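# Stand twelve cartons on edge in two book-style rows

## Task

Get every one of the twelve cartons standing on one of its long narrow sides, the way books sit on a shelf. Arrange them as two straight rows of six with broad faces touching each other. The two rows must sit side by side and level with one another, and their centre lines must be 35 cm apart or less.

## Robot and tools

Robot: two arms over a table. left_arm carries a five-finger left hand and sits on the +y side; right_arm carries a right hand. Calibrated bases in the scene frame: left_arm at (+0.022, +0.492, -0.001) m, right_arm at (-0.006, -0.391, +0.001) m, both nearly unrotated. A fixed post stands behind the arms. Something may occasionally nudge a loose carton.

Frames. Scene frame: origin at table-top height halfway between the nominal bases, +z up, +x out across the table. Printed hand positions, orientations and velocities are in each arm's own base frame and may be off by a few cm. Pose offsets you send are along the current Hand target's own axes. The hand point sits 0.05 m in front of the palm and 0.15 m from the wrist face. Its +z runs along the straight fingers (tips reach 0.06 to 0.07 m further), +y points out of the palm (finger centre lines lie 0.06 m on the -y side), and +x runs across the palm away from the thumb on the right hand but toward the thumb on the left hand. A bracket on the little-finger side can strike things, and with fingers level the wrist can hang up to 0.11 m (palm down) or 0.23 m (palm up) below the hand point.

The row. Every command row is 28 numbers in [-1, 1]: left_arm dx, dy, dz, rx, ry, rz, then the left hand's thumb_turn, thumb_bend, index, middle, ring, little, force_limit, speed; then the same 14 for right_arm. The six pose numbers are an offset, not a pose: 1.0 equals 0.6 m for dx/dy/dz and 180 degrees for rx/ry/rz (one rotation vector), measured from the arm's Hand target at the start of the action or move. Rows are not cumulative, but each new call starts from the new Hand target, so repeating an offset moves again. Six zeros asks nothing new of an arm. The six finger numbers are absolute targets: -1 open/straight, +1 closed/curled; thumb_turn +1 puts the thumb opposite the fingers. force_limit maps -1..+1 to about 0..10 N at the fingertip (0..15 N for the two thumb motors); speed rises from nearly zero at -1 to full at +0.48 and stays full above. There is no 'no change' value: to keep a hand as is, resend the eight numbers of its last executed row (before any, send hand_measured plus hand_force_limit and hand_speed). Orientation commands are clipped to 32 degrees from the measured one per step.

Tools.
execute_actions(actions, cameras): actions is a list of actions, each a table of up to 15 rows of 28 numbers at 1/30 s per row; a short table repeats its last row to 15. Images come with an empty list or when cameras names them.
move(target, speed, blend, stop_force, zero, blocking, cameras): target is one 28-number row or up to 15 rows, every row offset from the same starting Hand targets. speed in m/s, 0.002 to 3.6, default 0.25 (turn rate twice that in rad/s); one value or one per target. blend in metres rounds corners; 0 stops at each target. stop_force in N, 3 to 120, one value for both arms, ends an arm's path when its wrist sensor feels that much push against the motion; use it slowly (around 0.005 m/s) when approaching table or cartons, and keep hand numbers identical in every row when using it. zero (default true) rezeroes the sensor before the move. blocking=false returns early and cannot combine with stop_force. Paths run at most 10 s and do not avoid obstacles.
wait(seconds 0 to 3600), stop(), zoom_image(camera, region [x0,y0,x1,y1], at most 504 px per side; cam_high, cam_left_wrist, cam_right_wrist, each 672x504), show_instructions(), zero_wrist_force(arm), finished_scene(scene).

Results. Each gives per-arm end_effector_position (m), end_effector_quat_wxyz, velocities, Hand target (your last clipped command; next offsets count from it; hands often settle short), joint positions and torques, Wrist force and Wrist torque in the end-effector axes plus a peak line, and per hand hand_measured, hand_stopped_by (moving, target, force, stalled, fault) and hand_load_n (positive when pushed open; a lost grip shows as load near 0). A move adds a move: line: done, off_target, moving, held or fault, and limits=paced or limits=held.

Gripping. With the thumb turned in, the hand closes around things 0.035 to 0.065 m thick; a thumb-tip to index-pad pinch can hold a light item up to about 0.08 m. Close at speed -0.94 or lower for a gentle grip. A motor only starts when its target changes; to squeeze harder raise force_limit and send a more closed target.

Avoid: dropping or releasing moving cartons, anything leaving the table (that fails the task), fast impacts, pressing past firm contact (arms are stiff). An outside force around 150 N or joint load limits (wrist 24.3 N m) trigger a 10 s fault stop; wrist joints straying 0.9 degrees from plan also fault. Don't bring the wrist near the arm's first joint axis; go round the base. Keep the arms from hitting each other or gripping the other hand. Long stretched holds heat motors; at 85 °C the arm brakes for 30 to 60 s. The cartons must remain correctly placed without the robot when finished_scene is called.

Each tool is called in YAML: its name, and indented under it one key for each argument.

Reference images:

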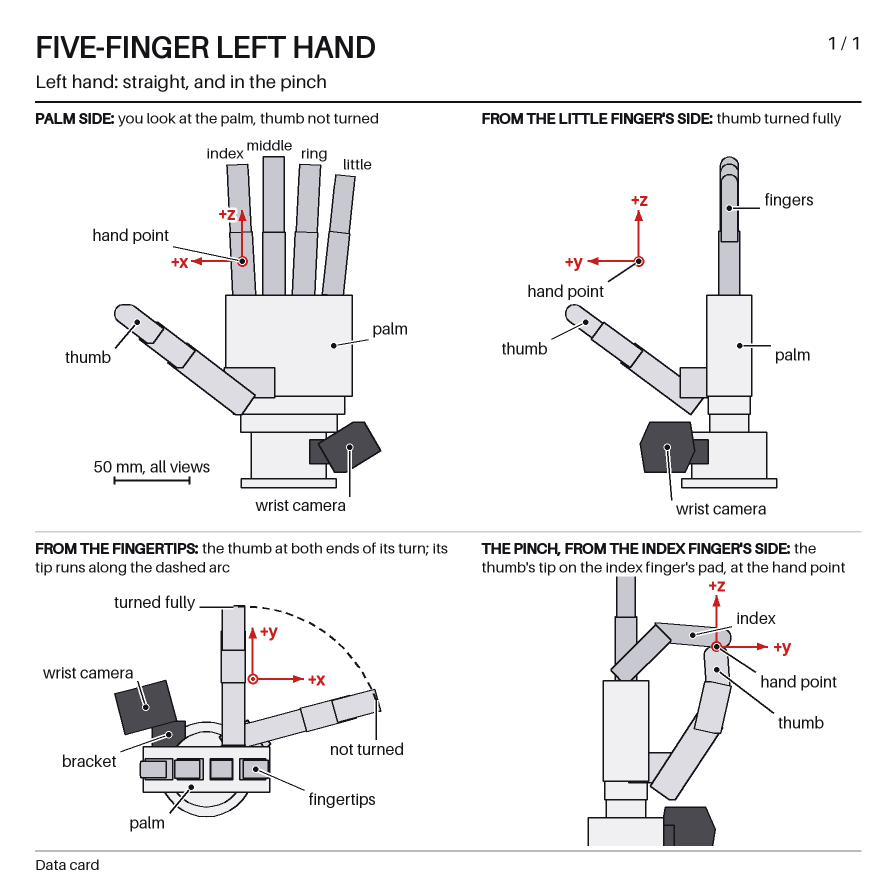

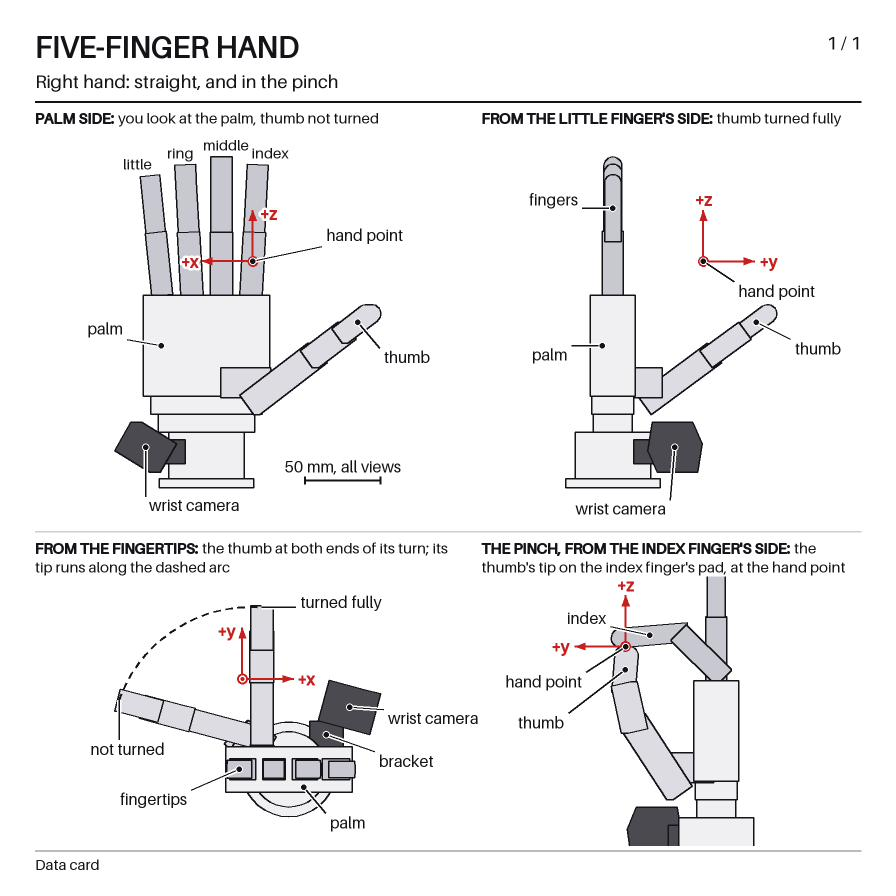

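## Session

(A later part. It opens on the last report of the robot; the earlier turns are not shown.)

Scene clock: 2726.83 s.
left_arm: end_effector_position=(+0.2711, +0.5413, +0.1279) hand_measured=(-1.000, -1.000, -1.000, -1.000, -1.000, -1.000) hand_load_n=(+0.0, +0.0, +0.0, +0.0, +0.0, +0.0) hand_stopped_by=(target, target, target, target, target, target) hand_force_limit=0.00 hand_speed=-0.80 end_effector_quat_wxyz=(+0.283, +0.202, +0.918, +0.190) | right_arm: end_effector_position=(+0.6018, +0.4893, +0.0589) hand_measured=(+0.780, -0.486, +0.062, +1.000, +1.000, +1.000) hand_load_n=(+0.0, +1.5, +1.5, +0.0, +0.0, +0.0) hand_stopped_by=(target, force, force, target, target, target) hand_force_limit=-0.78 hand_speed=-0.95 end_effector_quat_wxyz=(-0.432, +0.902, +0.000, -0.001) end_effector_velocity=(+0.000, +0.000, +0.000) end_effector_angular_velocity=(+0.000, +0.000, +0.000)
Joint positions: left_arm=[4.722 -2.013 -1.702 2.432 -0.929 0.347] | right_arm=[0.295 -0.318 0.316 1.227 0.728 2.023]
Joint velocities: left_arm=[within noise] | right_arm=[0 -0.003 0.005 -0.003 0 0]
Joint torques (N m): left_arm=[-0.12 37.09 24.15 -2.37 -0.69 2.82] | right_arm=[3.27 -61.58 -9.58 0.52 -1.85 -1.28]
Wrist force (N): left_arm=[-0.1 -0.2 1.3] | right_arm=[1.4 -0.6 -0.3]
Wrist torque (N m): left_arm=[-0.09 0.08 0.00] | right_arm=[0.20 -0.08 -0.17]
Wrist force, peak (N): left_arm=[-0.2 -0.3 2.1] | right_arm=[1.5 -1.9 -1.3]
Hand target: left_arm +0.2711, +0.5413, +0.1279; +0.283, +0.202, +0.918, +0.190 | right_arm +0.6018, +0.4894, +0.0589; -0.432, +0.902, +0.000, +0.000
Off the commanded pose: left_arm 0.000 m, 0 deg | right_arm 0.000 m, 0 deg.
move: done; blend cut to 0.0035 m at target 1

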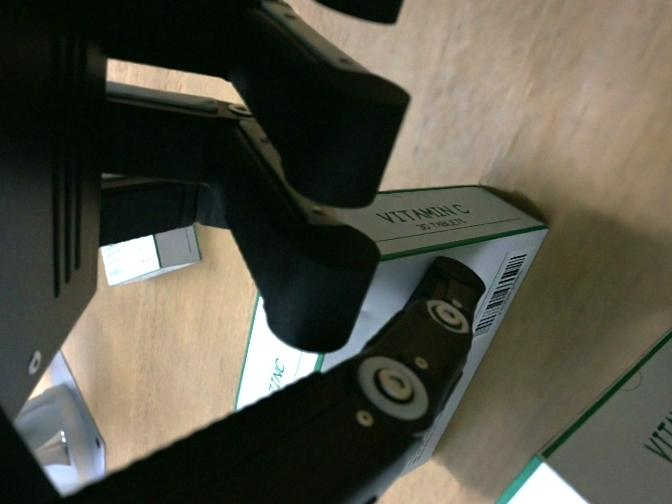

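move:
  target:
    - [0,0,0,0,0,0,-1,-1,-1,-1,-1,-1,0,-0.8,0,0.0017,0.0014,0,0,0,0.78,-0.1,0.3,1,1,1,-0.78,-0.95]
    - [0,0,0,0,0,0,-1,-1,-1,-1,-1,-1,0,-0.8,0,0.0017,0.0014,0,0,0,0.78,-0.7,-0.15,1,1,1,-0.78,-0.85]
    - [0,0,0,0,0,0,-1,-1,-1,-1,-1,-1,0,-0.8,0,-0.13,-0.1042,0,0,0,0.78,-0.7,-0.15,1,1,1,-0.78,-0.85]
  speed: [0.03,0.02,0.12]
  cameras: ["cam_right_wrist"]

Scene clock: 2753.13 s.
left_arm: end_effector_position=(+0.2711, +0.5413, +0.1279) hand_measured=(-1.000, -1.000, -1.000, -1.000, -1.000, -1.000) hand_load_n=(+0.0, +0.0, +0.0, +0.0, +0.0, +0.0) hand_stopped_by=(target, target, target, target, target, target) hand_force_limit=0.00 hand_speed=-0.80 end_effector_quat_wxyz=(+0.283, +0.202, +0.918, +0.190) | right_arm: end_effector_position=(+0.6009, +0.4889, +0.1584) hand_measured=(+0.780, -0.700, -0.150, +1.000, +1.000, +1.000) hand_load_n=(+0.0, +0.0, +0.0, +0.0, +0.0, +0.0) hand_stopped_by=(target, target, target, target, target, target) hand_force_limit=-0.78 hand_speed=-0.85 end_effector_quat_wxyz=(-0.442, +0.897, -0.005, +0.016)
Joint positions: left_arm=[4.722 -2.013 -1.702 2.432 -0.929 0.347] | right_arm=[0.292 -0.31 0.035 1.441 0.724 2.059]
Joint torques (N m): left_arm=[-0.61 37.02 24.51 -2.43 -0.79 2.82] | right_arm=[-6.99 -57.85 -25.33 1.02 -1.47 -1.95]
Wrist force (N): left_arm=[0.1 -0.2 1.5] | right_arm=[1.2 -0.7 -0.3]
Wrist torque (N m): left_arm=[-0.11 0.05 0.01] | right_arm=[0.19 -0.06 -0.24]
Wrist force, peak (N): left_arm=[0.2 -0.2 2.1] | right_arm=[1.4 -1.6 -1.5]
Hand target: left_arm +0.2711, +0.5413, +0.1279; +0.283, +0.202, +0.918, +0.190 | right_arm +0.6019, +0.4895, +0.1589; -0.432, +0.902, +0.000, +0.000
Off the commanded pose: left_arm 0.000 m, 0 deg | right_arm 0.001 m, 2 deg.
elbow stopped short (right arm): the move would have taken joint 3 (elbow) straighter than the controller allows.
move: done

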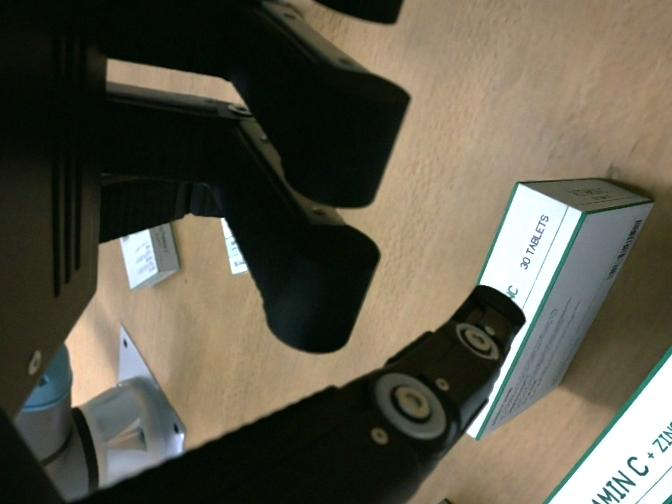

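move:
  target: [0,0,0,0,0,0,-1,-1,-1,-1,-1,-1,0,-0.8,-0.0882,-0.00625,0.0078,0,0,0,-1,-1,0,0,0,0,-0.6,0.2]
  speed: 0.2
  cameras: ["cam_right_wrist"]

Scene clock: 2777.13 s.
left_arm: end_effector_position=(+0.2711, +0.5413, +0.1279) hand_measured=(-1.000, -1.000, -1.000, -1.000, -1.000, -1.000) hand_load_n=(+0.0, +0.0, +0.0, +0.0, +0.0, +0.0) hand_stopped_by=(target, target, target, target, target, target) hand_force_limit=0.00 hand_speed=-0.80 end_effector_quat_wxyz=(+0.283, +0.202, +0.918, +0.190) | right_arm: end_effector_position=(+0.5490, +0.4954, +0.1589) hand_measured=(-1.000, -1.000, +0.000, +0.000, +0.000, +0.000) hand_load_n=(-0.5, +0.0, +0.0, +0.0, +0.0, +0.0) hand_stopped_by=(target, target, target, target, target, target) hand_force_limit=-0.60 hand_speed=0.20 end_effector_quat_wxyz=(-0.432, +0.902, +0.000, +0.000)
Joint positions: left_arm=[4.722 -2.013 -1.702 2.432 -0.929 0.347] | right_arm=[0.328 -0.567 0.545 1.213 0.74 2.068]
Joint torques (N m): left_arm=[-0.68 37.43 24.33 -2.56 -0.71 2.74] | right_arm=[12.65 -59.05 -10.64 -0.11 0.4 2.12]
Wrist force (N): left_arm=[-0.1 0.0 1.5] | right_arm=[1.4 -0.5 -0.3]
Wrist torque (N m): left_arm=[-0.08 0.09 -0.01] | right_arm=[0.22 -0.07 -0.17]
Wrist force, peak (N): left_arm=[-0.1 0.1 2.0] | right_arm=[2.4 -0.2 -1.0]
Hand target: left_arm +0.2711, +0.5413, +0.1279; +0.283, +0.202, +0.918, +0.190 | right_arm +0.5490, +0.4954, +0.1589; -0.432, +0.902, +0.000, +0.000
Off the commanded pose: left_arm 0.000 m, 0 deg | right_arm 0.000 m, 0 deg.
move: done

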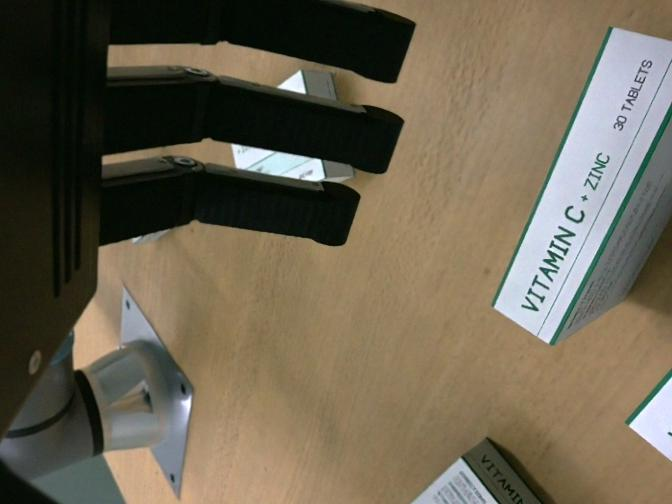

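move:
  target: [0,0,0,0,0,0,-1,-1,-1,-1,-1,-1,0,-0.8,0,0.166,0.1202,0,0,0,-1,-1,0,0,0,0,-0.6,0.2]
  speed: 0.1
  stop_force: 6

move:
  target: [0,0,0,0,0,0,-1,-1,-1,-1,-1,-1,0,-0.8,0,0.0446,-0.0556,0,0,0,-1,-1,0,0,0,0,-0.6,0.2]
  speed: 0.035
  stop_force: 3
  cameras: ["cam_right_wrist"]

Scene clock: 2797.67 s.
left_arm: end_effector_position=(+0.2711, +0.5413, +0.1279) hand_measured=(-1.000, -1.000, -1.000, -1.000, -1.000, -1.000) hand_load_n=(+0.0, +0.0, +0.0, +0.0, +0.0, +0.0) hand_stopped_by=(target, target, target, target, target, target) hand_force_limit=0.00 hand_speed=-0.80 end_effector_quat_wxyz=(+0.283, +0.202, +0.918, +0.190) | right_arm: end_effector_position=(+0.5489, +0.4893, +0.0361) hand_measured=(-1.000, -1.000, +0.000, +0.000, +0.000, +0.000) hand_load_n=(+0.0, +0.0, +0.0, +0.0, +0.0, +0.0) hand_stopped_by=(target, target, target, target, target, target) hand_force_limit=-0.60 hand_speed=0.20 end_effector_quat_wxyz=(-0.432, +0.902, +0.000, -0.001)
Joint positions: left_arm=[4.722 -2.013 -1.702 2.432 -0.929 0.347] | right_arm=[0.319 -0.523 0.778 0.945 0.737 2.056]
Joint torques (N m): left_arm=[-0.42 37.18 24.78 -2.38 -0.79 2.8] | right_arm=[3.84 -58.81 -25.77 0.39 -1.46 2.12]
Wrist force (N): left_arm=[0.0 0.0 2.0] | right_arm=[1.0 -0.6 -0.3]
Wrist torque (N m): left_arm=[-0.11 0.08 -0.01] | right_arm=[0.19 -0.02 -0.20]
Wrist force, peak (N): left_arm=[0.4 -0.4 2.0] | right_arm=[1.6 -1.3 -0.7]
Hand target: left_arm +0.2711, +0.5413, +0.1279; +0.283, +0.202, +0.918, +0.190 | right_arm +0.5489, +0.4893, +0.0361; -0.432, +0.902, +0.000, +0.000
Off the commanded pose: left_arm 0.000 m, 0 deg | right_arm 0.000 m, 0 deg.
move: done

Scene clock: 2799.93 s.
left_arm: end_effector_position=(+0.2711, +0.5413, +0.1279) hand_measured=(-1.000, -1.000, -1.000, -1.000, -1.000, -1.000) hand_load_n=(+0.0, +0.0, +0.0, +0.0, +0.0, +0.0) hand_stopped_by=(target, target, target, target, target, target) hand_force_limit=0.00 hand_speed=-0.80 end_effector_quat_wxyz=(+0.283, +0.202, +0.918, +0.190) | right_arm: end_effector_position=(+0.5489, +0.4465, +0.0361) hand_measured=(-1.000, -1.000, +0.000, +0.000, +0.000, +0.000) hand_load_n=(+0.0, +0.0, +0.0, +0.0, +0.0, +0.0) hand_stopped_by=(target, target, target, target, target, target) hand_force_limit=-0.60 hand_speed=0.20 end_effector_quat_wxyz=(-0.432, +0.902, +0.000, +0.000)
Joint positions: left_arm=[4.722 -2.013 -1.702 2.432 -0.929 0.347] | right_arm=[0.255 -0.573 0.894 0.947 0.716 1.965]
Joint torques (N m): left_arm=[-0.43 37.24 25.04 -2.38 -0.77 2.66] | right_arm=[13.3 -41.74 -25.04 0.09 0.62 2.13]
Wrist force (N): left_arm=[-0.2 -0.2 1.7] | right_arm=[1.3 -0.6 -0.5]
Wrist torque (N m): left_arm=[-0.12 0.10 -0.01] | right_arm=[0.20 -0.06 -0.27]
Wrist force, peak (N): left_arm=[0.0 -0.6 2.0] | right_arm=[1.7 -0.9 0.1]
Hand target: left_arm +0.2711, +0.5413, +0.1279; +0.283, +0.202, +0.918, +0.190 | right_arm +0.5489, +0.4465, +0.0361; -0.432, +0.902, +0.000, +0.000
Off the commanded pose: left_arm 0.000 m, 0 deg | right_arm 0.000 m, 0 deg.
move: done

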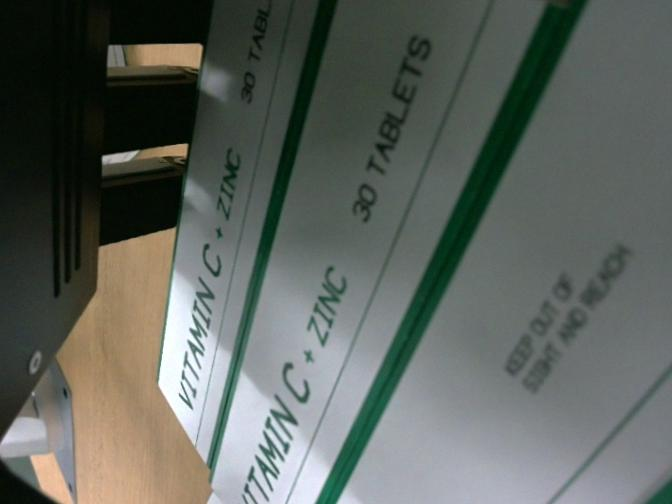

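move:
  target:
    - [0,0,0,0,0,0,-1,-1,-1,-1,-1,-1,0,-0.8,0,-0.1332,-0.1003,0,0,0,-1,-1,0,0,0,0,-0.6,0.2]
    - [0,0,0,0,0,0,-1,-1,-1,-1,-1,-1,0,-0.8,-0.2882,-0.1462,-0.084,0,-0.286,-0.2292,0.78,-1,-0.55,1,1,1,-0.75,0.2]
  speed: [0.15,0.3]
  blend: [0.02,0]
  cameras: ["cam_right_wrist","cam_high"]

Scene clock: 2837.20 s.
left_arm: end_effector_position=(+0.2711, +0.5413, +0.1279) hand_measured=(-1.000, -1.000, -1.000, -1.000, -1.000, -1.000) hand_load_n=(+0.0, +0.0, +0.0, +0.0, +0.0, +0.0) hand_stopped_by=(target, target, target, target, target, target) hand_force_limit=0.00 hand_speed=-0.80 end_effector_quat_wxyz=(+0.283, +0.202, +0.918, +0.190) | right_arm: end_effector_position=(+0.3760, +0.4621, +0.1362) hand_measured=(+0.780, -1.000, -0.550, +1.000, +1.000, +1.000) hand_load_n=(+0.0, +0.0, +0.0, +0.0, +0.0, +0.0) hand_stopped_by=(target, target, target, target, target, target) hand_force_limit=-0.75 hand_speed=0.20 end_effector_quat_wxyz=(-0.363, +0.756, +0.491, -0.236)
Joint positions: left_arm=[4.722 -2.013 -1.702 2.432 -0.929 0.347] | right_arm=[0.478 -0.525 0.775 1.983 0.915 0.665]
Joint torques (N m): left_arm=[-0.39 36.77 24.6 -2.5 -0.83 2.87] | right_arm=[-13.83 -58.02 -24.83 4.92 0.82 -1.74]
Wrist force (N): left_arm=[-0.1 -0.3 1.8] | right_arm=[1.2 -1.0 -0.2]
Wrist torque (N m): left_arm=[-0.15 0.09 0.01] | right_arm=[0.14 -0.05 -0.35]
Wrist force, peak (N): left_arm=[-0.1 0.0 2.1] | right_arm=[1.7 -1.6 -1.4]
Hand target: left_arm +0.2711, +0.5413, +0.1279; +0.283, +0.202, +0.918, +0.190 | right_arm +0.3760, +0.4621, +0.1362; -0.363, +0.756, +0.491, -0.236
Off the commanded pose: left_arm 0.000 m, 0 deg | right_arm 0.000 m, 0 deg.
move: done
Images, in order (width x height): cam_high 672x504, cam_right_wrist 672x504.

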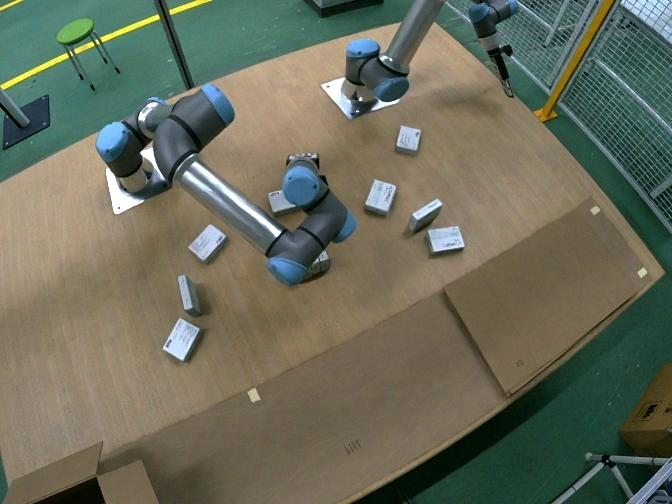

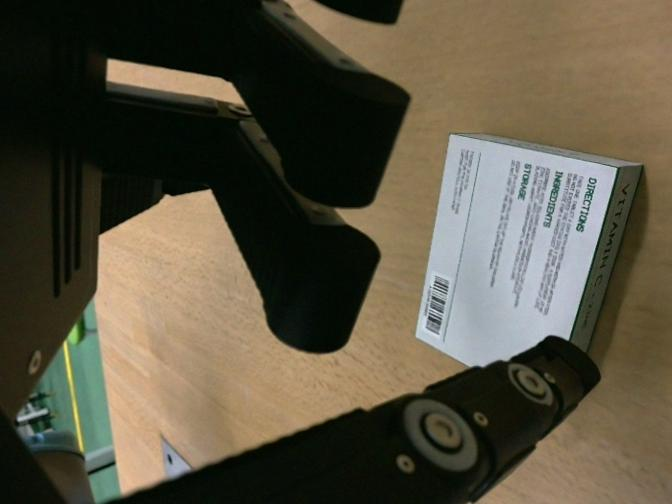

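move:
  target: [0,0,0,0,0,0,-1,-1,-1,-1,-1,-1,0,-0.8,-0.0005,0.0769,0.1069,0,-0.0676,-0.0542,0.78,-1,-0.45,1,1,1,-0.75,0.2]
  speed: 0.2
  cameras: ["cam_right_wrist"]

Scene clock: 2856.43 s.
left_arm: end_effector_position=(+0.2711, +0.5413, +0.1279) hand_measured=(-1.000, -1.000, -1.000, -1.000, -1.000, -1.000) hand_load_n=(+0.0, +0.0, +0.0, +0.0, +0.0, +0.0) hand_stopped_by=(target, target, target, target, target, target) hand_force_limit=0.00 hand_speed=-0.80 end_effector_quat_wxyz=(+0.283, +0.202, +0.918, +0.190) | right_arm: end_effector_position=(+0.3564, +0.4704, +0.0602) hand_measured=(+0.780, -1.000, -0.450, +1.000, +1.000, +1.000) hand_load_n=(+0.0, +0.0, +0.0, +0.0, +0.0, +0.0) hand_stopped_by=(target, target, target, target, target, target) hand_force_limit=-0.75 hand_speed=0.20 end_effector_quat_wxyz=(-0.328, +0.683, +0.589, -0.283)
Joint positions: left_arm=[4.722 -2.013 -1.702 2.432 -0.929 0.347] | right_arm=[0.556 -0.389 0.725 1.998 1.042 0.487]
Joint torques (N m): left_arm=[-0.01 36.97 25.01 -2.53 -0.8 2.8] | right_arm=[-13.07 -47.3 -7.41 2.03 -0.55 -0.27]
Wrist force (N): left_arm=[0.2 0.3 1.5] | right_arm=[1.2 -0.7 -0.4]
Wrist torque (N m): left_arm=[-0.05 0.05 0.00] | right_arm=[0.20 -0.03 -0.35]
Wrist force, peak (N): left_arm=[-0.1 0.0 2.0] | right_arm=[1.2 -1.3 -1.1]
Hand target: left_arm +0.2711, +0.5413, +0.1279; +0.283, +0.202, +0.918, +0.190 | right_arm +0.3565, +0.4704, +0.0601; -0.328, +0.682, +0.589, -0.283
Off the commanded pose: left_arm 0.000 m, 0 deg | right_arm 0.000 m, 0 deg.
move: done

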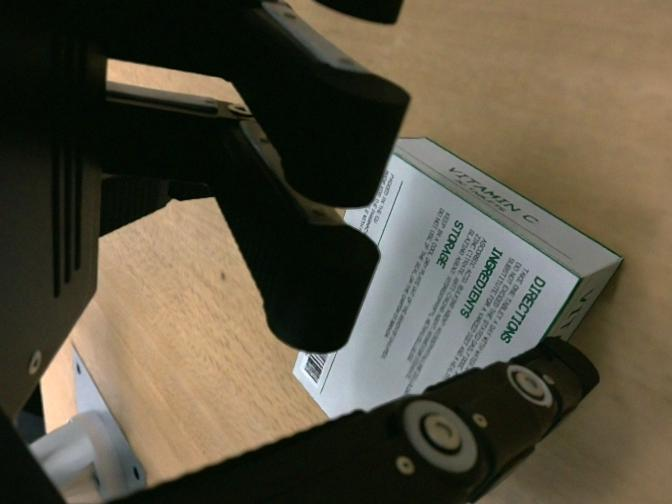

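move:
  target: [0,0,0,0,0,0,-1,-1,-1,-1,-1,-1,0,-0.8,0.0028,0.0467,0.0325,0,0.0108,0.0087,0.78,-1,-0.4,1,1,1,-0.75,0.2]
  speed: 0.06

move:
  target: [0,0,0,0,0,0,-1,-1,-1,-1,-1,-1,0,-0.8,0,0,0,0,0,0,0.78,-0.6,0,1,1,1,-0.75,-0.95]
  cameras: ["cam_right_wrist"]

Scene clock: 2879.47 s.
left_arm: end_effector_position=(+0.2711, +0.5413, +0.1279) hand_measured=(-1.000, -1.000, -1.000, -1.000, -1.000, -1.000) hand_load_n=(+0.0, +0.0, +0.0, +0.0, +0.0, +0.0) hand_stopped_by=(target, target, target, target, target, target) hand_force_limit=0.00 hand_speed=-0.80 end_effector_quat_wxyz=(+0.283, +0.202, +0.918, +0.190) | right_arm: end_effector_position=(+0.3590, +0.4716, +0.0260) hand_measured=(+0.780, -1.000, -0.400, +1.000, +1.000, +1.000) hand_load_n=(+0.0, +0.0, +0.0, +0.0, +0.0, +0.0) hand_stopped_by=(target, target, target, target, target, target) hand_force_limit=-0.75 hand_speed=0.20 end_effector_quat_wxyz=(-0.334, +0.695, +0.573, -0.276)
Joint positions: left_arm=[4.722 -2.013 -1.702 2.432 -0.929 0.347] | right_arm=[0.546 -0.351 0.735 1.934 1.019 0.517]
Joint torques (N m): left_arm=[-0.5 37.24 25.56 -2.4 -0.86 2.69] | right_arm=[2.8 -59.49 -21.82 4.84 1.13 -1.83]
Wrist force (N): left_arm=[0.0 -0.2 1.8] | right_arm=[1.5 -0.7 -0.7]
Wrist torque (N m): left_arm=[-0.13 0.07 0.01] | right_arm=[0.21 -0.07 -0.29]
Wrist force, peak (N): left_arm=[0.1 -0.1 2.0] | right_arm=[1.4 -1.3 -0.8]
Hand target: left_arm +0.2711, +0.5413, +0.1279; +0.283, +0.202, +0.918, +0.190 | right_arm +0.3590, +0.4717, +0.0261; -0.334, +0.695, +0.574, -0.276
Off the commanded pose: left_arm 0.000 m, 0 deg | right_arm 0.000 m, 0 deg.
move: done

Scene clock: 2880.80 s.
left_arm: end_effector_position=(+0.2711, +0.5413, +0.1279) hand_measured=(-1.000, -1.000, -1.000, -1.000, -1.000, -1.000) hand_load_n=(+0.0, +0.0, +0.0, +0.0, +0.0, +0.0) hand_stopped_by=(target, target, target, target, target, target) hand_force_limit=0.00 hand_speed=-0.80 end_effector_quat_wxyz=(+0.283, +0.202, +0.918, +0.190) | right_arm: end_effector_position=(+0.3590, +0.4717, +0.0261) hand_measured=(+0.780, -0.918, -0.244, +1.000, +1.000, +1.000) hand_load_n=(+0.0, +1.5, +1.5, +0.5, +0.0, +0.0) hand_stopped_by=(target, force, force, target, target, target) hand_force_limit=-0.75 hand_speed=-0.95 end_effector_quat_wxyz=(-0.334, +0.695, +0.574, -0.276)
Joint positions: left_arm=[4.722 -2.013 -1.702 2.432 -0.929 0.347] | right_arm=[0.547 -0.351 0.735 1.934 1.019 0.517]
Joint torques (N m): left_arm=[-0.55 37.02 24.83 -2.32 -0.91 2.8] | right_arm=[13.8 -60.68 -24.41 1.45 1.01 -1.96]
Wrist force (N): left_arm=[0.1 0.0 1.6] | right_arm=[1.4 -0.4 -0.6]
Wrist torque (N m): left_arm=[-0.08 0.06 0.00] | right_arm=[0.23 -0.07 -0.26]
Wrist force, peak (N): left_arm=[-0.2 -0.1 2.0] | right_arm=[1.6 -0.7 -0.7]
Hand target: left_arm +0.2711, +0.5413, +0.1279; +0.283, +0.202, +0.918, +0.190 | right_arm +0.3590, +0.4717, +0.0261; -0.334, +0.695, +0.574, -0.276
Off the commanded pose: left_arm 0.000 m, 0 deg | right_arm 0.000 m, 0 deg.
move: done

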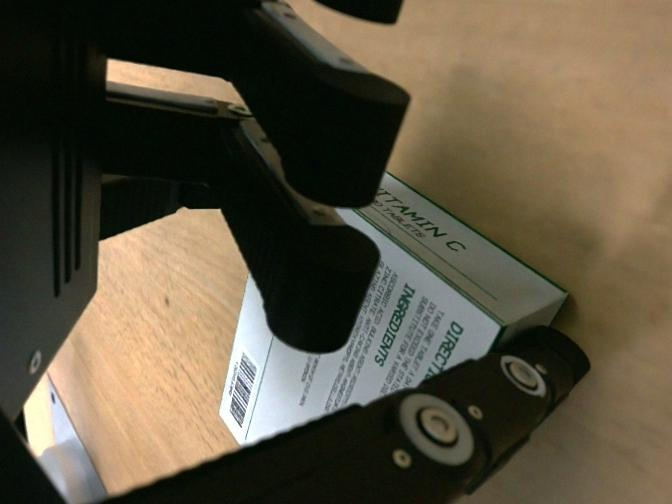

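move:
  target:
    - [0,0,0,0,0,0,-1,-1,-1,-1,-1,-1,0,-0.8,-0.0118,-0.0287,-0.0230,0,0,0,0.78,-0.6,0,1,1,1,-0.75,-0.95]
    - [0,0,0,0,0,0,-1,-1,-1,-1,-1,-1,0,-0.8,-0.0328,-0.0541,-0.0433,0,0,0,0.78,-0.6,0,1,1,1,-0.75,-0.95]
    - [0,0,0,0,0,0,-1,-1,-1,-1,-1,-1,0,-0.8,-0.0615,-0.0744,-0.0596,0,0,0,0.78,-0.6,0,1,1,1,-0.75,-0.95]
    - [0,0,0,0,0,0,-1,-1,-1,-1,-1,-1,0,-0.8,-0.0960,-0.0881,-0.0706,0,0,0,0.78,-0.6,0,1,1,1,-0.75,-0.95]
    - [0,0,0,0,0,0,-1,-1,-1,-1,-1,-1,0,-0.8,-0.1340,-0.0944,-0.0756,0,0,0,0.78,-0.6,0,1,1,1,-0.75,-0.95]
    - [0,0,0,0,0,0,-1,-1,-1,-1,-1,-1,0,-0.8,-0.1725,-0.0930,-0.0745,0,0,0,0.78,-0.6,0,1,1,1,-0.75,-0.95]
    - [0,0,0,0,0,0,-1,-1,-1,-1,-1,-1,0,-0.8,-0.1900,-0.0890,-0.0713,0,0,0,0.78,-0.6,0,1,1,1,-0.75,-0.95]
  speed: 0.05
  blend: [0.005,0.005,0.005,0.005,0.005,0.005,0]
  cameras: ["cam_right_wrist"]

Scene clock: 2906.97 s.
left_arm: end_effector_position=(+0.2711, +0.5413, +0.1279) hand_measured=(-1.000, -1.000, -1.000, -1.000, -1.000, -1.000) hand_load_n=(+0.0, +0.0, +0.0, +0.0, +0.0, +0.0) hand_stopped_by=(target, target, target, target, target, target) hand_force_limit=0.00 hand_speed=-0.80 end_effector_quat_wxyz=(+0.283, +0.202, +0.918, +0.190) | right_arm: end_effector_position=(+0.3376, +0.3597, +0.0946) hand_measured=(+0.780, -0.918, -0.244, +1.000, +1.000, +1.000) hand_load_n=(+0.0, +1.5, +1.5, +0.0, +0.0, +0.0) hand_stopped_by=(target, force, force, target, target, target) hand_force_limit=-0.75 hand_speed=-0.95 end_effector_quat_wxyz=(-0.334, +0.695, +0.574, -0.276)
Joint positions: left_arm=[4.722 -2.013 -1.702 2.432 -0.929 0.347] | right_arm=[0.408 -0.672 1.209 1.835 1.116 0.403]
Joint torques (N m): left_arm=[-0.82 36.93 25.07 -2.5 -0.92 2.82] | right_arm=[13.28 -38.2 -18.18 4.93 -2.38 2.19]
Wrist force (N): left_arm=[-0.2 -0.1 1.7] | right_arm=[1.8 -0.6 -0.4]
Wrist torque (N m): left_arm=[-0.11 0.10 -0.01] | right_arm=[0.22 -0.11 -0.23]
Wrist force, peak (N): left_arm=[-0.2 0.2 2.0] | right_arm=[1.6 -1.3 -1.3]
Hand target: left_arm +0.2711, +0.5413, +0.1279; +0.283, +0.202, +0.918, +0.190 | right_arm +0.3375, +0.3598, +0.0946; -0.334, +0.695, +0.574, -0.276
Off the commanded pose: left_arm 0.000 m, 0 deg | right_arm 0.000 m, 0 deg.
move: done

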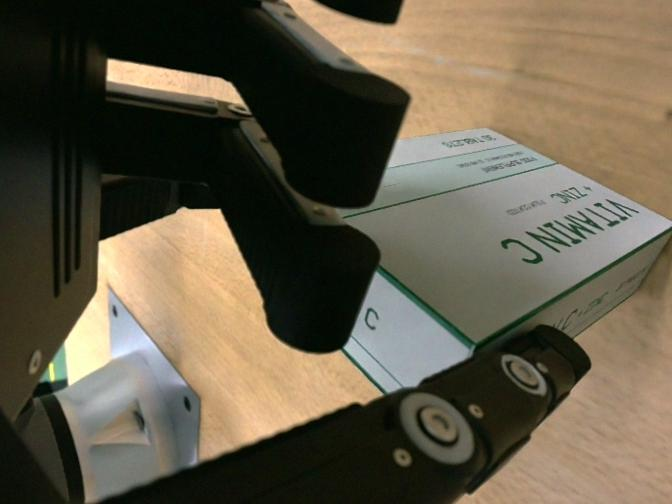

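move:
  target:
    - [0,0,0,0,0,0,-1,-1,-1,-1,-1,-1,0,-0.8,0.015,0,0,0,0,0,0.78,-0.6,0,1,1,1,-0.75,-0.95]
    - [0,0,0,0,0,0,-1,-1,-1,-1,-1,-1,0,-0.8,0.015,0.0030,0.0024,0,0,0,0.78,-0.6,0,1,1,1,-0.75,-0.95]
  speed: 0.03
  cameras: ["cam_right_wrist"]

Scene clock: 2915.20 s.
left_arm: end_effector_position=(+0.2711, +0.5413, +0.1279) hand_measured=(-1.000, -1.000, -1.000, -1.000, -1.000, -1.000) hand_load_n=(+0.0, +0.0, +0.0, +0.0, +0.0, +0.0) hand_stopped_by=(target, target, target, target, target, target) hand_force_limit=0.00 hand_speed=-0.80 end_effector_quat_wxyz=(+0.283, +0.202, +0.918, +0.190) | right_arm: end_effector_position=(+0.3391, +0.3687, +0.0921) hand_measured=(+0.780, -0.918, -0.244, +1.000, +1.000, +1.000) hand_load_n=(+0.0, +2.0, +1.5, +0.0, +0.0, +0.0) hand_stopped_by=(target, force, force, target, target, target) hand_force_limit=-0.75 hand_speed=-0.95 end_effector_quat_wxyz=(-0.334, +0.695, +0.574, -0.276)
Joint positions: left_arm=[4.722 -2.013 -1.702 2.432 -0.929 0.347] | right_arm=[0.42 -0.653 1.179 1.843 1.107 0.413]
Joint torques (N m): left_arm=[-0.87 37.09 24.89 -2.39 -1.02 2.82] | right_arm=[-13.68 -52.24 -14.92 4.33 1.09 -2.02]
Wrist force (N): left_arm=[0.0 -0.1 1.6] | right_arm=[1.4 -1.8 -1.5]
Wrist torque (N m): left_arm=[-0.10 0.06 0.01] | right_arm=[0.16 -0.04 -0.36]
Wrist force, peak (N): left_arm=[0.0 -0.3 2.0] | right_arm=[1.5 -1.8 -1.6]
Hand target: left_arm +0.2711, +0.5413, +0.1279; +0.283, +0.202, +0.918, +0.190 | right_arm +0.3392, +0.3686, +0.0923; -0.334, +0.695, +0.574, -0.276
Off the commanded pose: left_arm 0.000 m, 0 deg | right_arm 0.000 m, 0 deg.
move: done

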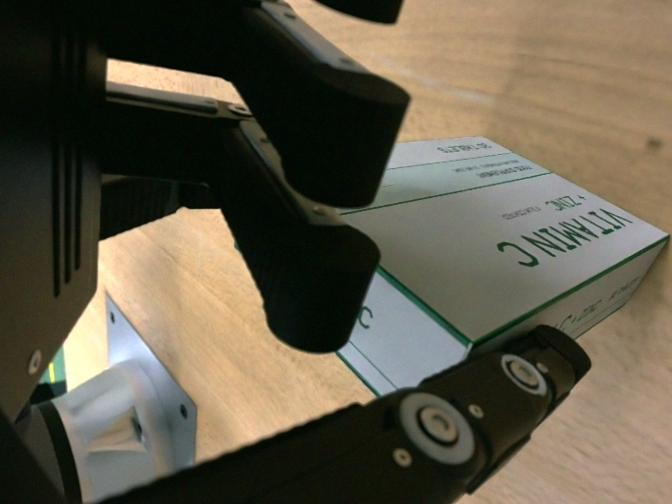

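move:
  target:
    - [0,0,0,0,0,0,-1,-1,-1,-1,-1,-1,0,-0.8,0,0,0,0,0,0,0.78,-1,-0.45,1,1,1,-0.75,-0.85]
    - [0,0,0,0,0,0,-1,-1,-1,-1,-1,-1,0,-0.8,0,-0.13,-0.1042,0,0,0,0.78,-1,-0.45,1,1,1,-0.75,-0.85]
    - [0,0,0,0,0,0,-1,-1,-1,-1,-1,-1,0,-0.8,0.0077,-0.1372,-0.0952,0,0.39,0.3125,0.78,-0.65,-0.25,1,1,1,-0.75,0]
  speed: [0.02,0.12,0.4]
  cameras: ["cam_right_wrist"]

Scene clock: 2936.03 s.
left_arm: end_effector_position=(+0.2711, +0.5413, +0.1279) hand_measured=(-1.000, -1.000, -1.000, -1.000, -1.000, -1.000) hand_load_n=(+0.0, +0.0, +0.0, +0.0, +0.0, +0.0) hand_stopped_by=(target, target, target, target, target, target) hand_force_limit=0.00 hand_speed=-0.80 end_effector_quat_wxyz=(+0.283, +0.202, +0.918, +0.190) | right_arm: end_effector_position=(+0.3334, +0.3746, +0.1923) hand_measured=(+0.780, -0.650, -0.250, +1.000, +1.000, +1.000) hand_load_n=(+0.0, +0.0, +0.0, +0.0, +0.0, +0.0) hand_stopped_by=(target, target, target, target, target, target) hand_force_limit=-0.75 hand_speed=0.00 end_effector_quat_wxyz=(-0.430, +0.898, -0.085, +0.041)
Joint positions: left_arm=[4.722 -2.013 -1.702 2.432 -0.929 0.347] | right_arm=[0.228 -1.345 1.7 0.75 0.777 2.187]
Joint torques (N m): left_arm=[-0.78 37.37 25.66 -2.44 -0.99 2.7] | right_arm=[-13.84 -31.71 -10.89 -0.23 0.59 2.2]
Wrist force (N): left_arm=[-0.1 0.1 1.7] | right_arm=[1.1 -0.4 -0.3]
Wrist torque (N m): left_arm=[-0.08 0.08 -0.01] | right_arm=[0.23 -0.05 -0.26]
Wrist force, peak (N): left_arm=[0.1 -0.2 2.0] | right_arm=[1.6 -1.5 -0.8]
Hand target: left_arm +0.2711, +0.5413, +0.1279; +0.283, +0.202, +0.918, +0.190 | right_arm +0.3333, +0.3746, +0.1923; -0.430, +0.898, -0.085, +0.041
Off the commanded pose: left_arm 0.000 m, 0 deg | right_arm 0.000 m, 0 deg.
move: done

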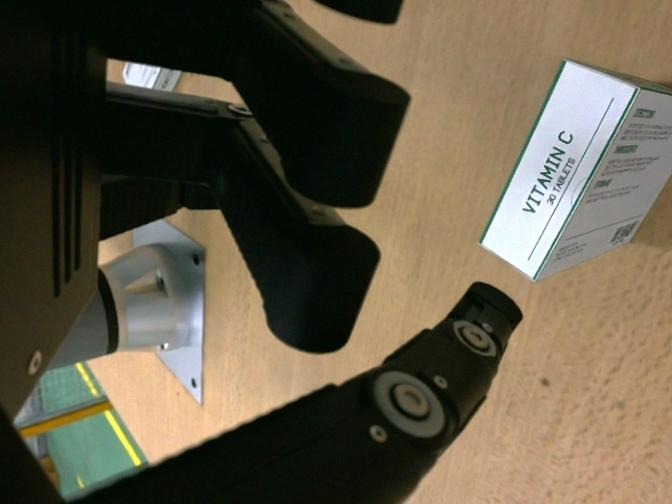

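move:
  target: [0,0,0,0,0,0,-1,-1,-1,-1,-1,-1,0,-0.8,0.3292,-0.0468,0.2075,0,-0.0472,-0.0378,-1,-1,0,0,0,0,-0.6,0.2]
  speed: 0.25

move:
  target: [0,0,0,0,0,0,-1,-1,-1,-1,-1,-1,0,-0.8,0,0.13,0.1042,0,0,0,-1,-1,0,0,0,0,-0.6,0.2]
  speed: 0.1
  stop_force: 6
  cameras: ["cam_right_wrist"]

move:
  target: [0,0,0,0,0,0,-1,-1,-1,-1,-1,-1,0,-0.8,0,0.0578,-0.0722,0,0,0,-1,-1,0,0,0,0,-0.6,0.2]
  speed: 0.035
  stop_force: 5
  cameras: ["cam_right_wrist"]

Scene clock: 2995.47 s.
left_arm: end_effector_position=(+0.2711, +0.5413, +0.1279) hand_measured=(-1.000, -1.000, -1.000, -1.000, -1.000, -1.000) hand_load_n=(+0.0, +0.0, +0.0, +0.0, +0.0, +0.0) hand_stopped_by=(target, target, target, target, target, target) hand_force_limit=0.00 hand_speed=-0.80 end_effector_quat_wxyz=(+0.283, +0.202, +0.918, +0.190) | right_arm: end_effector_position=(+0.5489, +0.4501, +0.1361) hand_measured=(-1.000, -1.000, +0.000, +0.000, +0.000, +0.000) hand_load_n=(-0.5, +0.0, +0.0, +0.0, +0.0, +0.0) hand_stopped_by=(target, target, target, target, target, target) hand_force_limit=-0.60 hand_speed=0.20 end_effector_quat_wxyz=(-0.432, +0.902, +0.000, +0.000)
Joint positions: left_arm=[4.722 -2.013 -1.702 2.432 -0.929 0.347] | right_arm=[0.261 -0.639 0.756 1.144 0.717 1.973]
Joint torques (N m): left_arm=[-1.1 37.38 26 -2.42 -0.85 2.74] | right_arm=[-9.09 -41.91 -25.67 4.33 0.38 1.57]
Wrist force (N): left_arm=[0.0 0.0 1.6] | right_arm=[1.2 -0.7 -0.3]
Wrist torque (N m): left_arm=[-0.09 0.07 0.00] | right_arm=[0.18 -0.05 -0.35]
Wrist force, peak (N): left_arm=[0.0 -0.2 2.0] | right_arm=[3.0 -0.5 0.5]
Hand target: left_arm +0.2711, +0.5413, +0.1279; +0.283, +0.202, +0.918, +0.190 | right_arm +0.5489, +0.4500, +0.1361; -0.432, +0.902, +0.000, +0.000
Off the commanded pose: left_arm 0.000 m, 0 deg | right_arm 0.000 m, 0 deg.
move: done

Scene clock: 2997.33 s.
left_arm: end_effector_position=(+0.2711, +0.5413, +0.1279) hand_measured=(-1.000, -1.000, -1.000, -1.000, -1.000, -1.000) hand_load_n=(+0.0, +0.0, +0.0, +0.0, +0.0, +0.0) hand_stopped_by=(target, target, target, target, target, target) hand_force_limit=0.00 hand_speed=-0.80 end_effector_quat_wxyz=(+0.283, +0.202, +0.918, +0.190) | right_arm: end_effector_position=(+0.5488, +0.4499, +0.0361) hand_measured=(-1.000, -1.000, +0.000, +0.000, +0.000, +0.000) hand_load_n=(+0.0, +0.0, +0.0, +0.0, +0.0, +0.0) hand_stopped_by=(target, target, target, target, target, target) hand_force_limit=-0.60 hand_speed=0.20 end_effector_quat_wxyz=(-0.432, +0.902, +0.000, -0.001)
Joint positions: left_arm=[4.722 -2.013 -1.702 2.432 -0.929 0.347] | right_arm=[0.26 -0.57 0.886 0.946 0.717 1.973]
Joint torques (N m): left_arm=[-0.64 37.1 25.54 -2.43 -1.01 2.74] | right_arm=[-7.04 -57.27 -25.07 0.45 -2.77 2.14]
Wrist force (N): left_arm=[0.2 -0.1 1.5] | right_arm=[1.3 -0.8 -0.2]
Wrist torque (N m): left_arm=[-0.09 0.03 0.02] | right_arm=[0.15 -0.06 -0.31]
Wrist force, peak (N): left_arm=[-0.1 0.0 1.9] | right_arm=[1.2 -1.4 -1.0]
Hand target: left_arm +0.2711, +0.5413, +0.1279; +0.283, +0.202, +0.918, +0.190 | right_arm +0.5488, +0.4499, +0.0361; -0.432, +0.902, +0.000, +0.000
Off the commanded pose: left_arm 0.000 m, 0 deg | right_arm 0.000 m, 0 deg.
move: done

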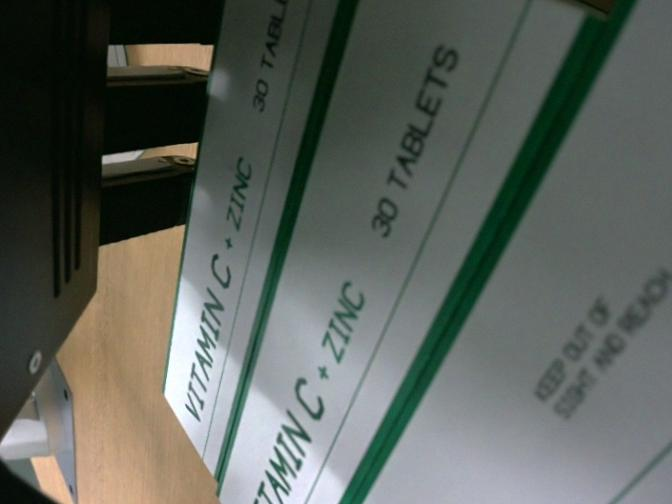

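Scene clock: 2999.97 s.
left_arm: end_effector_position=(+0.2711, +0.5413, +0.1279) hand_measured=(-1.000, -1.000, -1.000, -1.000, -1.000, -1.000) hand_load_n=(+0.0, +0.0, +0.0, +0.0, +0.0, +0.0) hand_stopped_by=(target, target, target, target, target, target) hand_force_limit=0.00 hand_speed=-0.80 end_effector_quat_wxyz=(+0.283, +0.202, +0.918, +0.190) | right_arm: end_effector_position=(+0.5488, +0.3944, +0.0362) hand_measured=(-1.000, -1.000, +0.000, +0.000, +0.000, +0.000) hand_load_n=(+0.0, +0.0, +0.0, +0.0, +0.0, +0.0) hand_stopped_by=(target, target, target, target, target, target) hand_force_limit=-0.60 hand_speed=0.20 end_effector_quat_wxyz=(-0.432, +0.902, +0.000, +0.000)
Joint positions: left_arm=[4.722 -2.013 -1.702 2.432 -0.929 0.347] | right_arm=[0.174 -0.618 1.005 0.973 0.695 1.843]
Joint torques (N m): left_arm=[-0.84 37.07 24.88 -2.45 -0.86 2.74] | right_arm=[13.03 -40.49 -24.33 0.28 0.57 2.32]
Wrist force (N): left_arm=[0.2 -0.2 1.7] | right_arm=[1.2 -0.5 -0.1]
Wrist torque (N m): left_arm=[-0.11 0.04 0.02] | right_arm=[0.21 -0.05 -0.29]
Wrist force, peak (N): left_arm=[-0.2 -0.1 2.1] | right_arm=[1.7 -1.6 -0.1]
Hand target: left_arm +0.2711, +0.5413, +0.1279; +0.283, +0.202, +0.918, +0.190 | right_arm +0.5488, +0.3944, +0.0362; -0.432, +0.902, +0.000, +0.000
Off the commanded pose: left_arm 0.000 m, 0 deg | right_arm 0.000 m, 0 deg.
move: done

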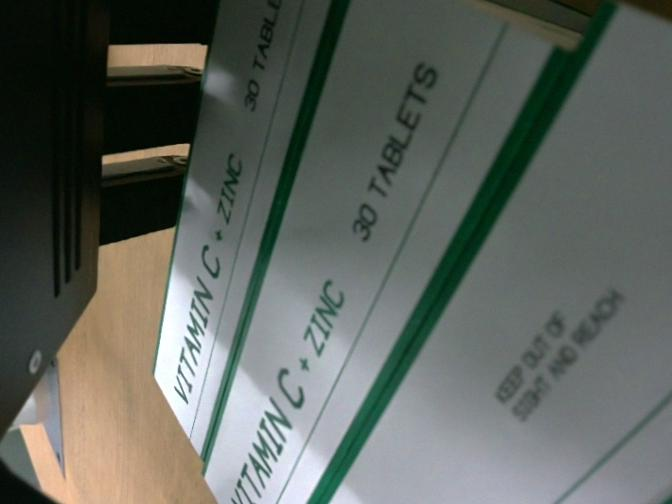

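move:
  target:
    - [0,0,0,0,0,0,-1,-1,-1,-1,-1,-1,0,-0.8,0,-0.1332,-0.1003,0,0,0,-1,-1,0,0,0,0,-0.6,0.2]
    - [0,0,0,0,0,0,-1,-1,-1,-1,-1,-1,0,-0.8,-0.3578,-0.1864,-0.1838,0,0.0472,0.0378,0.78,-0.65,-0.25,1,1,1,-0.75,0.2]
  speed: [0.15,0.25]
  blend: [0.02,0]
  cameras: ["cam_right_wrist"]

Scene clock: 3027.17 s.
left_arm: end_effector_position=(+0.2711, +0.5413, +0.1279) hand_measured=(-1.000, -1.000, -1.000, -1.000, -1.000, -1.000) hand_load_n=(+0.0, +0.0, -0.5, +0.0, +0.0, +0.0) hand_stopped_by=(target, target, target, target, target, target) hand_force_limit=0.00 hand_speed=-0.80 end_effector_quat_wxyz=(+0.283, +0.202, +0.918, +0.190) | right_arm: end_effector_position=(+0.3343, +0.3783, +0.1926) hand_measured=(+0.780, -0.650, -0.250, +1.000, +1.000, +1.000) hand_load_n=(+0.0, +0.0, +0.0, +0.0, +0.0, +0.0) hand_stopped_by=(target, target, target, target, target, target) hand_force_limit=-0.75 hand_speed=0.20 end_effector_quat_wxyz=(-0.430, +0.898, -0.085, +0.041)
Joint positions: left_arm=[4.722 -2.013 -1.702 2.432 -0.929 0.347] | right_arm=[0.237 -1.34 1.69 0.746 0.781 2.198]
Joint torques (N m): left_arm=[-0.24 36.76 25.51 -2.43 -0.99 2.74] | right_arm=[-12.81 -32.82 -9.29 0.1 0.4 2.08]
Wrist force (N): left_arm=[0.3 -0.2 1.7] | right_arm=[1.2 -0.3 -0.3]
Wrist torque (N m): left_arm=[-0.11 0.03 0.02] | right_arm=[0.24 -0.06 -0.19]
Wrist force, peak (N): left_arm=[0.1 -0.1 2.0] | right_arm=[2.6 -1.2 -0.9]
Hand target: left_arm +0.2711, +0.5413, +0.1279; +0.283, +0.202, +0.918, +0.190 | right_arm +0.3343, +0.3783, +0.1926; -0.430, +0.898, -0.085, +0.041
Off the commanded pose: left_arm 0.000 m, 0 deg | right_arm 0.000 m, 0 deg.
move: done

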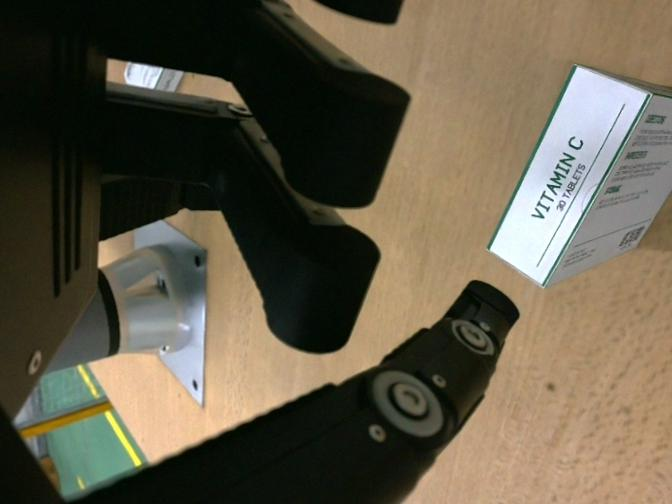

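move:
  target: [0,0,0,0,0,0,-1,-1,-1,-1,-1,-1,0,-0.8,0,0.123,0.0985,0,0,0,0.78,-0.65,-0.25,1,1,1,-0.75,0.2]
  speed: 0.1
  stop_force: 5

move:
  target: [0,0,0,0,0,0,-1,-1,-1,-1,-1,-1,0,-0.8,0,0,0,0,0,0,0.78,-0.1,0.3,1,1,1,-0.78,-0.95]
  cameras: ["cam_right_wrist"]

Scene clock: 3037.10 s.
left_arm: end_effector_position=(+0.2711, +0.5413, +0.1279) hand_measured=(-1.000, -1.000, -1.000, -1.000, -1.000, -1.000) hand_load_n=(+0.0, +0.0, +0.0, +0.0, +0.0, +0.0) hand_stopped_by=(target, target, target, target, target, target) hand_force_limit=0.00 hand_speed=-0.80 end_effector_quat_wxyz=(+0.283, +0.202, +0.918, +0.190) | right_arm: end_effector_position=(+0.3342, +0.3782, +0.0981) hand_measured=(+0.780, -0.650, -0.250, +1.000, +1.000, +1.000) hand_load_n=(+0.0, +0.0, +0.0, +0.0, +0.0, +0.0) hand_stopped_by=(target, target, target, target, target, target) hand_force_limit=-0.75 hand_speed=0.20 end_effector_quat_wxyz=(-0.430, +0.898, -0.086, +0.041)
Joint positions: left_arm=[4.722 -2.013 -1.702 2.432 -0.929 0.347] | right_arm=[0.236 -1.239 1.825 0.51 0.781 2.198]
Joint torques (N m): left_arm=[-0.61 36.92 25.56 -2.5 -1.07 2.83] | right_arm=[9.88 -29.44 -21.92 -0.18 -1.92 2.03]
Wrist force (N): left_arm=[0.2 0.1 1.5] | right_arm=[1.2 -0.5 -0.2]
Wrist torque (N m): left_arm=[-0.06 0.04 0.01] | right_arm=[0.20 -0.06 -0.20]
Wrist force, peak (N): left_arm=[-0.4 -0.2 2.0] | right_arm=[1.2 -1.6 -0.9]
Hand target: left_arm +0.2711, +0.5413, +0.1279; +0.283, +0.202, +0.918, +0.190 | right_arm +0.3342, +0.3782, +0.0981; -0.430, +0.898, -0.085, +0.041
Off the commanded pose: left_arm 0.000 m, 0 deg | right_arm 0.000 m, 0 deg.
move: done

Scene clock: 3039.57 s.
left_arm: end_effector_position=(+0.2711, +0.5413, +0.1279) hand_measured=(-1.000, -1.000, -1.000, -1.000, -1.000, -1.000) hand_load_n=(+0.0, +0.0, +0.0, +0.0, +0.0, +0.0) hand_stopped_by=(target, target, target, target, target, target) hand_force_limit=0.00 hand_speed=-0.80 end_effector_quat_wxyz=(+0.283, +0.202, +0.918, +0.190) | right_arm: end_effector_position=(+0.3342, +0.3782, +0.0981) hand_measured=(+0.780, -0.486, +0.062, +1.000, +1.000, +1.000) hand_load_n=(+0.0, +1.5, +2.0, +0.0, +0.0, +0.0) hand_stopped_by=(target, force, force, target, target, target) hand_force_limit=-0.78 hand_speed=-0.95 end_effector_quat_wxyz=(-0.430, +0.898, -0.085, +0.041)
Joint positions: left_arm=[4.722 -2.013 -1.702 2.432 -0.929 0.347] | right_arm=[0.236 -1.239 1.825 0.51 0.781 2.198]
Joint torques (N m): left_arm=[-0.63 36.86 25.6 -2.5 -0.87 2.72] | right_arm=[13.36 -20.64 -21.51 -0.1 0.1 2.27]
Wrist force (N): left_arm=[0.0 0.0 1.9] | right_arm=[1.3 -0.1 -0.1]
Wrist torque (N m): left_arm=[-0.11 0.08 0.01] | right_arm=[0.23 -0.08 -0.21]
Wrist force, peak (N): left_arm=[-0.1 0.0 1.9] | right_arm=[1.5 -0.9 -0.4]
Hand target: left_arm +0.2711, +0.5413, +0.1279; +0.283, +0.202, +0.918, +0.190 | right_arm +0.3342, +0.3782, +0.0981; -0.430, +0.898, -0.085, +0.041
Off the commanded pose: left_arm 0.000 m, 0 deg | right_arm 0.000 m, 0 deg.
move: done

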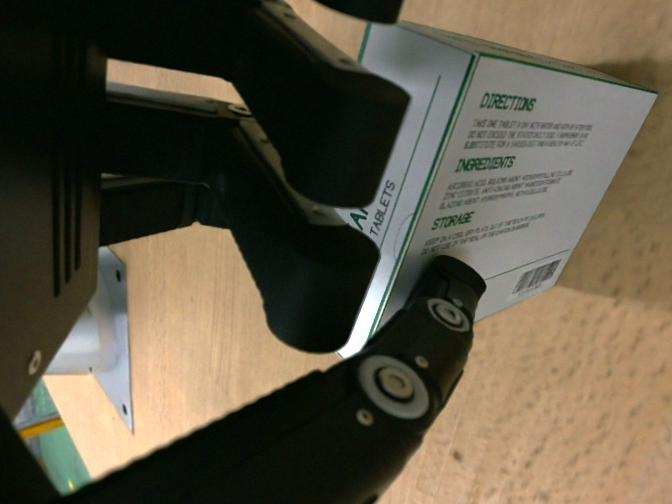

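move:
  target:
    - [0,0,0,0,0,0,-1,-1,-1,-1,-1,-1,0,-0.8,0,-0.13,-0.1042,0,0,0,0.78,-0.1,0.3,1,1,1,-0.78,-0.95]
    - [0,0,0,0,0,0,-1,-1,-1,-1,-1,-1,0,-0.8,0.2448,-0.243,0.0369,0,-0.0472,-0.0378,0.78,-0.1,0.3,1,1,1,-0.78,-0.95]
    - [0,0,0,0,0,0,-1,-1,-1,-1,-1,-1,0,-0.8,0.2448,-0.139,0.1202,0,-0.0472,-0.0378,0.78,-0.1,0.3,1,1,1,-0.78,-0.95]
  speed: [0.1,0.25,0.1]
  blend: [0.02,0,0]
  cameras: ["cam_right_wrist"]

move:
  target:
    - [0,0,0,0,0,0,-1,-1,-1,-1,-1,-1,0,-0.8,0,0.0092,0.0074,0,0,0,0.78,-0.1,0.3,1,1,1,-0.78,-0.95]
    - [0,0,0,0,0,0,-1,-1,-1,-1,-1,-1,0,-0.8,0.0397,0.0086,0.0069,0,0,0,0.78,-0.1,0.3,1,1,1,-0.78,-0.95]
    - [0,0,0,0,0,0,-1,-1,-1,-1,-1,-1,0,-0.8,0.0823,0.0161,0.0129,0,0,0,0.78,-0.1,0.3,1,1,1,-0.78,-0.95]
    - [0,0,0,0,0,0,-1,-1,-1,-1,-1,-1,0,-0.8,0.1210,0.0319,0.0255,0,0,0,0.78,-0.1,0.3,1,1,1,-0.78,-0.95]
    - [0,0,0,0,0,0,-1,-1,-1,-1,-1,-1,0,-0.8,0.1493,0.0515,0.0413,0,0,0,0.78,-0.1,0.3,1,1,1,-0.78,-0.95]
    - [0,0,0,0,0,0,-1,-1,-1,-1,-1,-1,0,-0.8,0.1718,0.0785,0.063,0,0,0,0.78,-0.1,0.3,1,1,1,-0.78,-0.95]
  speed: 0.05
  blend: 0.003
  cameras: ["cam_right_wrist"]

Scene clock: 3075.50 s.
left_arm: end_effector_position=(+0.2711, +0.5413, +0.1279) hand_measured=(-1.000, -1.000, -1.000, -1.000, -1.000, -1.000) hand_load_n=(+0.0, +0.0, +0.0, +0.0, +0.0, +0.0) hand_stopped_by=(target, target, target, target, target, target) hand_force_limit=0.00 hand_speed=-0.80 end_effector_quat_wxyz=(+0.283, +0.202, +0.918, +0.190) | right_arm: end_effector_position=(+0.4989, +0.4570, +0.1178) hand_measured=(+0.780, -0.486, +0.062, +1.000, +1.000, +1.000) hand_load_n=(+0.0, +1.5, +1.5, +0.0, +0.5, +0.0) hand_stopped_by=(target, force, force, target, target, target) hand_force_limit=-0.78 hand_speed=-0.95 end_effector_quat_wxyz=(-0.432, +0.902, +0.000, -0.001)
Joint positions: left_arm=[4.722 -2.013 -1.702 2.432 -0.929 0.347] | right_arm=[0.294 -0.758 1.015 0.969 0.728 2.02]
Joint torques (N m): left_arm=[-0.13 37.62 25.95 -2.52 -1.01 2.75] | right_arm=[-11.68 -51.54 -21.14 2.82 -2.78 2.14]
Wrist force (N): left_arm=[0.0 -0.1 1.6] | right_arm=[1.0 -0.1 -0.2]
Wrist torque (N m): left_arm=[-0.10 0.06 0.01] | right_arm=[0.23 -0.01 -0.32]
Wrist force, peak (N): left_arm=[0.2 -0.2 1.9] | right_arm=[3.2 -0.8 0.6]
Hand target: left_arm +0.2711, +0.5413, +0.1279; +0.283, +0.202, +0.918, +0.190 | right_arm +0.4989, +0.4570, +0.1178; -0.432, +0.902, +0.000, +0.000
Off the commanded pose: left_arm 0.000 m, 0 deg | right_arm 0.000 m, 0 deg.
move: done

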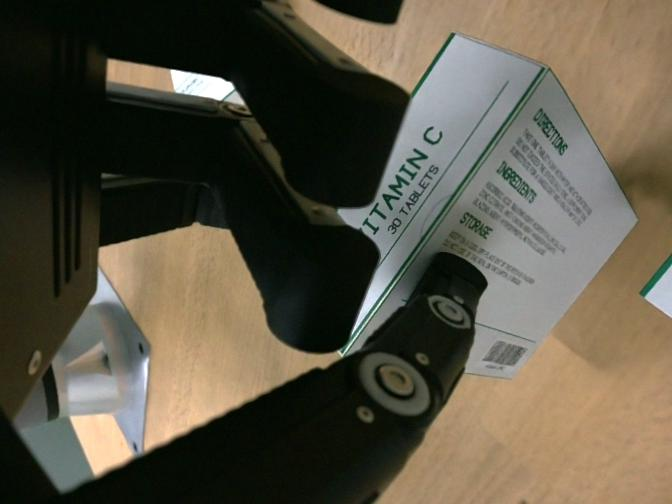

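Scene clock: 3078.47 s.
left_arm: end_effector_position=(+0.2711, +0.5413, +0.1279) hand_measured=(-1.000, -1.000, -1.000, -1.000, -1.000, -1.000) hand_load_n=(+0.0, +0.0, +0.0, +0.0, +0.0, +0.0) hand_stopped_by=(target, target, target, target, target, target) hand_force_limit=0.00 hand_speed=-0.80 end_effector_quat_wxyz=(+0.283, +0.202, +0.918, +0.190) | right_arm: end_effector_position=(+0.6019, +0.4570, +0.0574) hand_measured=(+0.780, -0.486, +0.062, +1.000, +1.000, +1.000) hand_load_n=(+0.0, +1.5, +1.5, +0.0, +0.0, +0.0) hand_stopped_by=(target, force, force, target, target, target) hand_force_limit=-0.78 hand_speed=-0.95 end_effector_quat_wxyz=(-0.432, +0.902, +0.000, -0.001)
Joint positions: left_arm=[4.722 -2.013 -1.702 2.432 -0.929 0.347] | right_arm=[0.25 -0.395 0.486 1.181 0.714 1.958]
Joint torques (N m): left_arm=[-0.8 37.47 25.61 -2.56 -0.89 2.7] | right_arm=[-1.14 -61.52 -10.5 0.58 -2.21 -0.8]
Wrist force (N): left_arm=[-0.1 -0.2 1.7] | right_arm=[1.4 -0.1 -0.3]
Wrist torque (N m): left_arm=[-0.13 0.09 0.00] | right_arm=[0.28 -0.06 -0.17]
Wrist force, peak (N): left_arm=[0.0 -0.6 1.9] | right_arm=[1.5 -1.6 -1.2]
Hand target: left_arm +0.2711, +0.5413, +0.1279; +0.283, +0.202, +0.918, +0.190 | right_arm +0.6019, +0.4571, +0.0574; -0.432, +0.902, +0.000, +0.000
Off the commanded pose: left_arm 0.000 m, 0 deg | right_arm 0.000 m, 0 deg.
move: done

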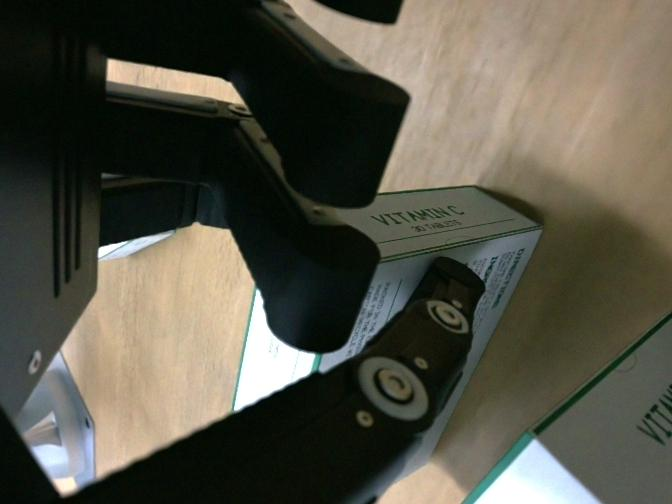

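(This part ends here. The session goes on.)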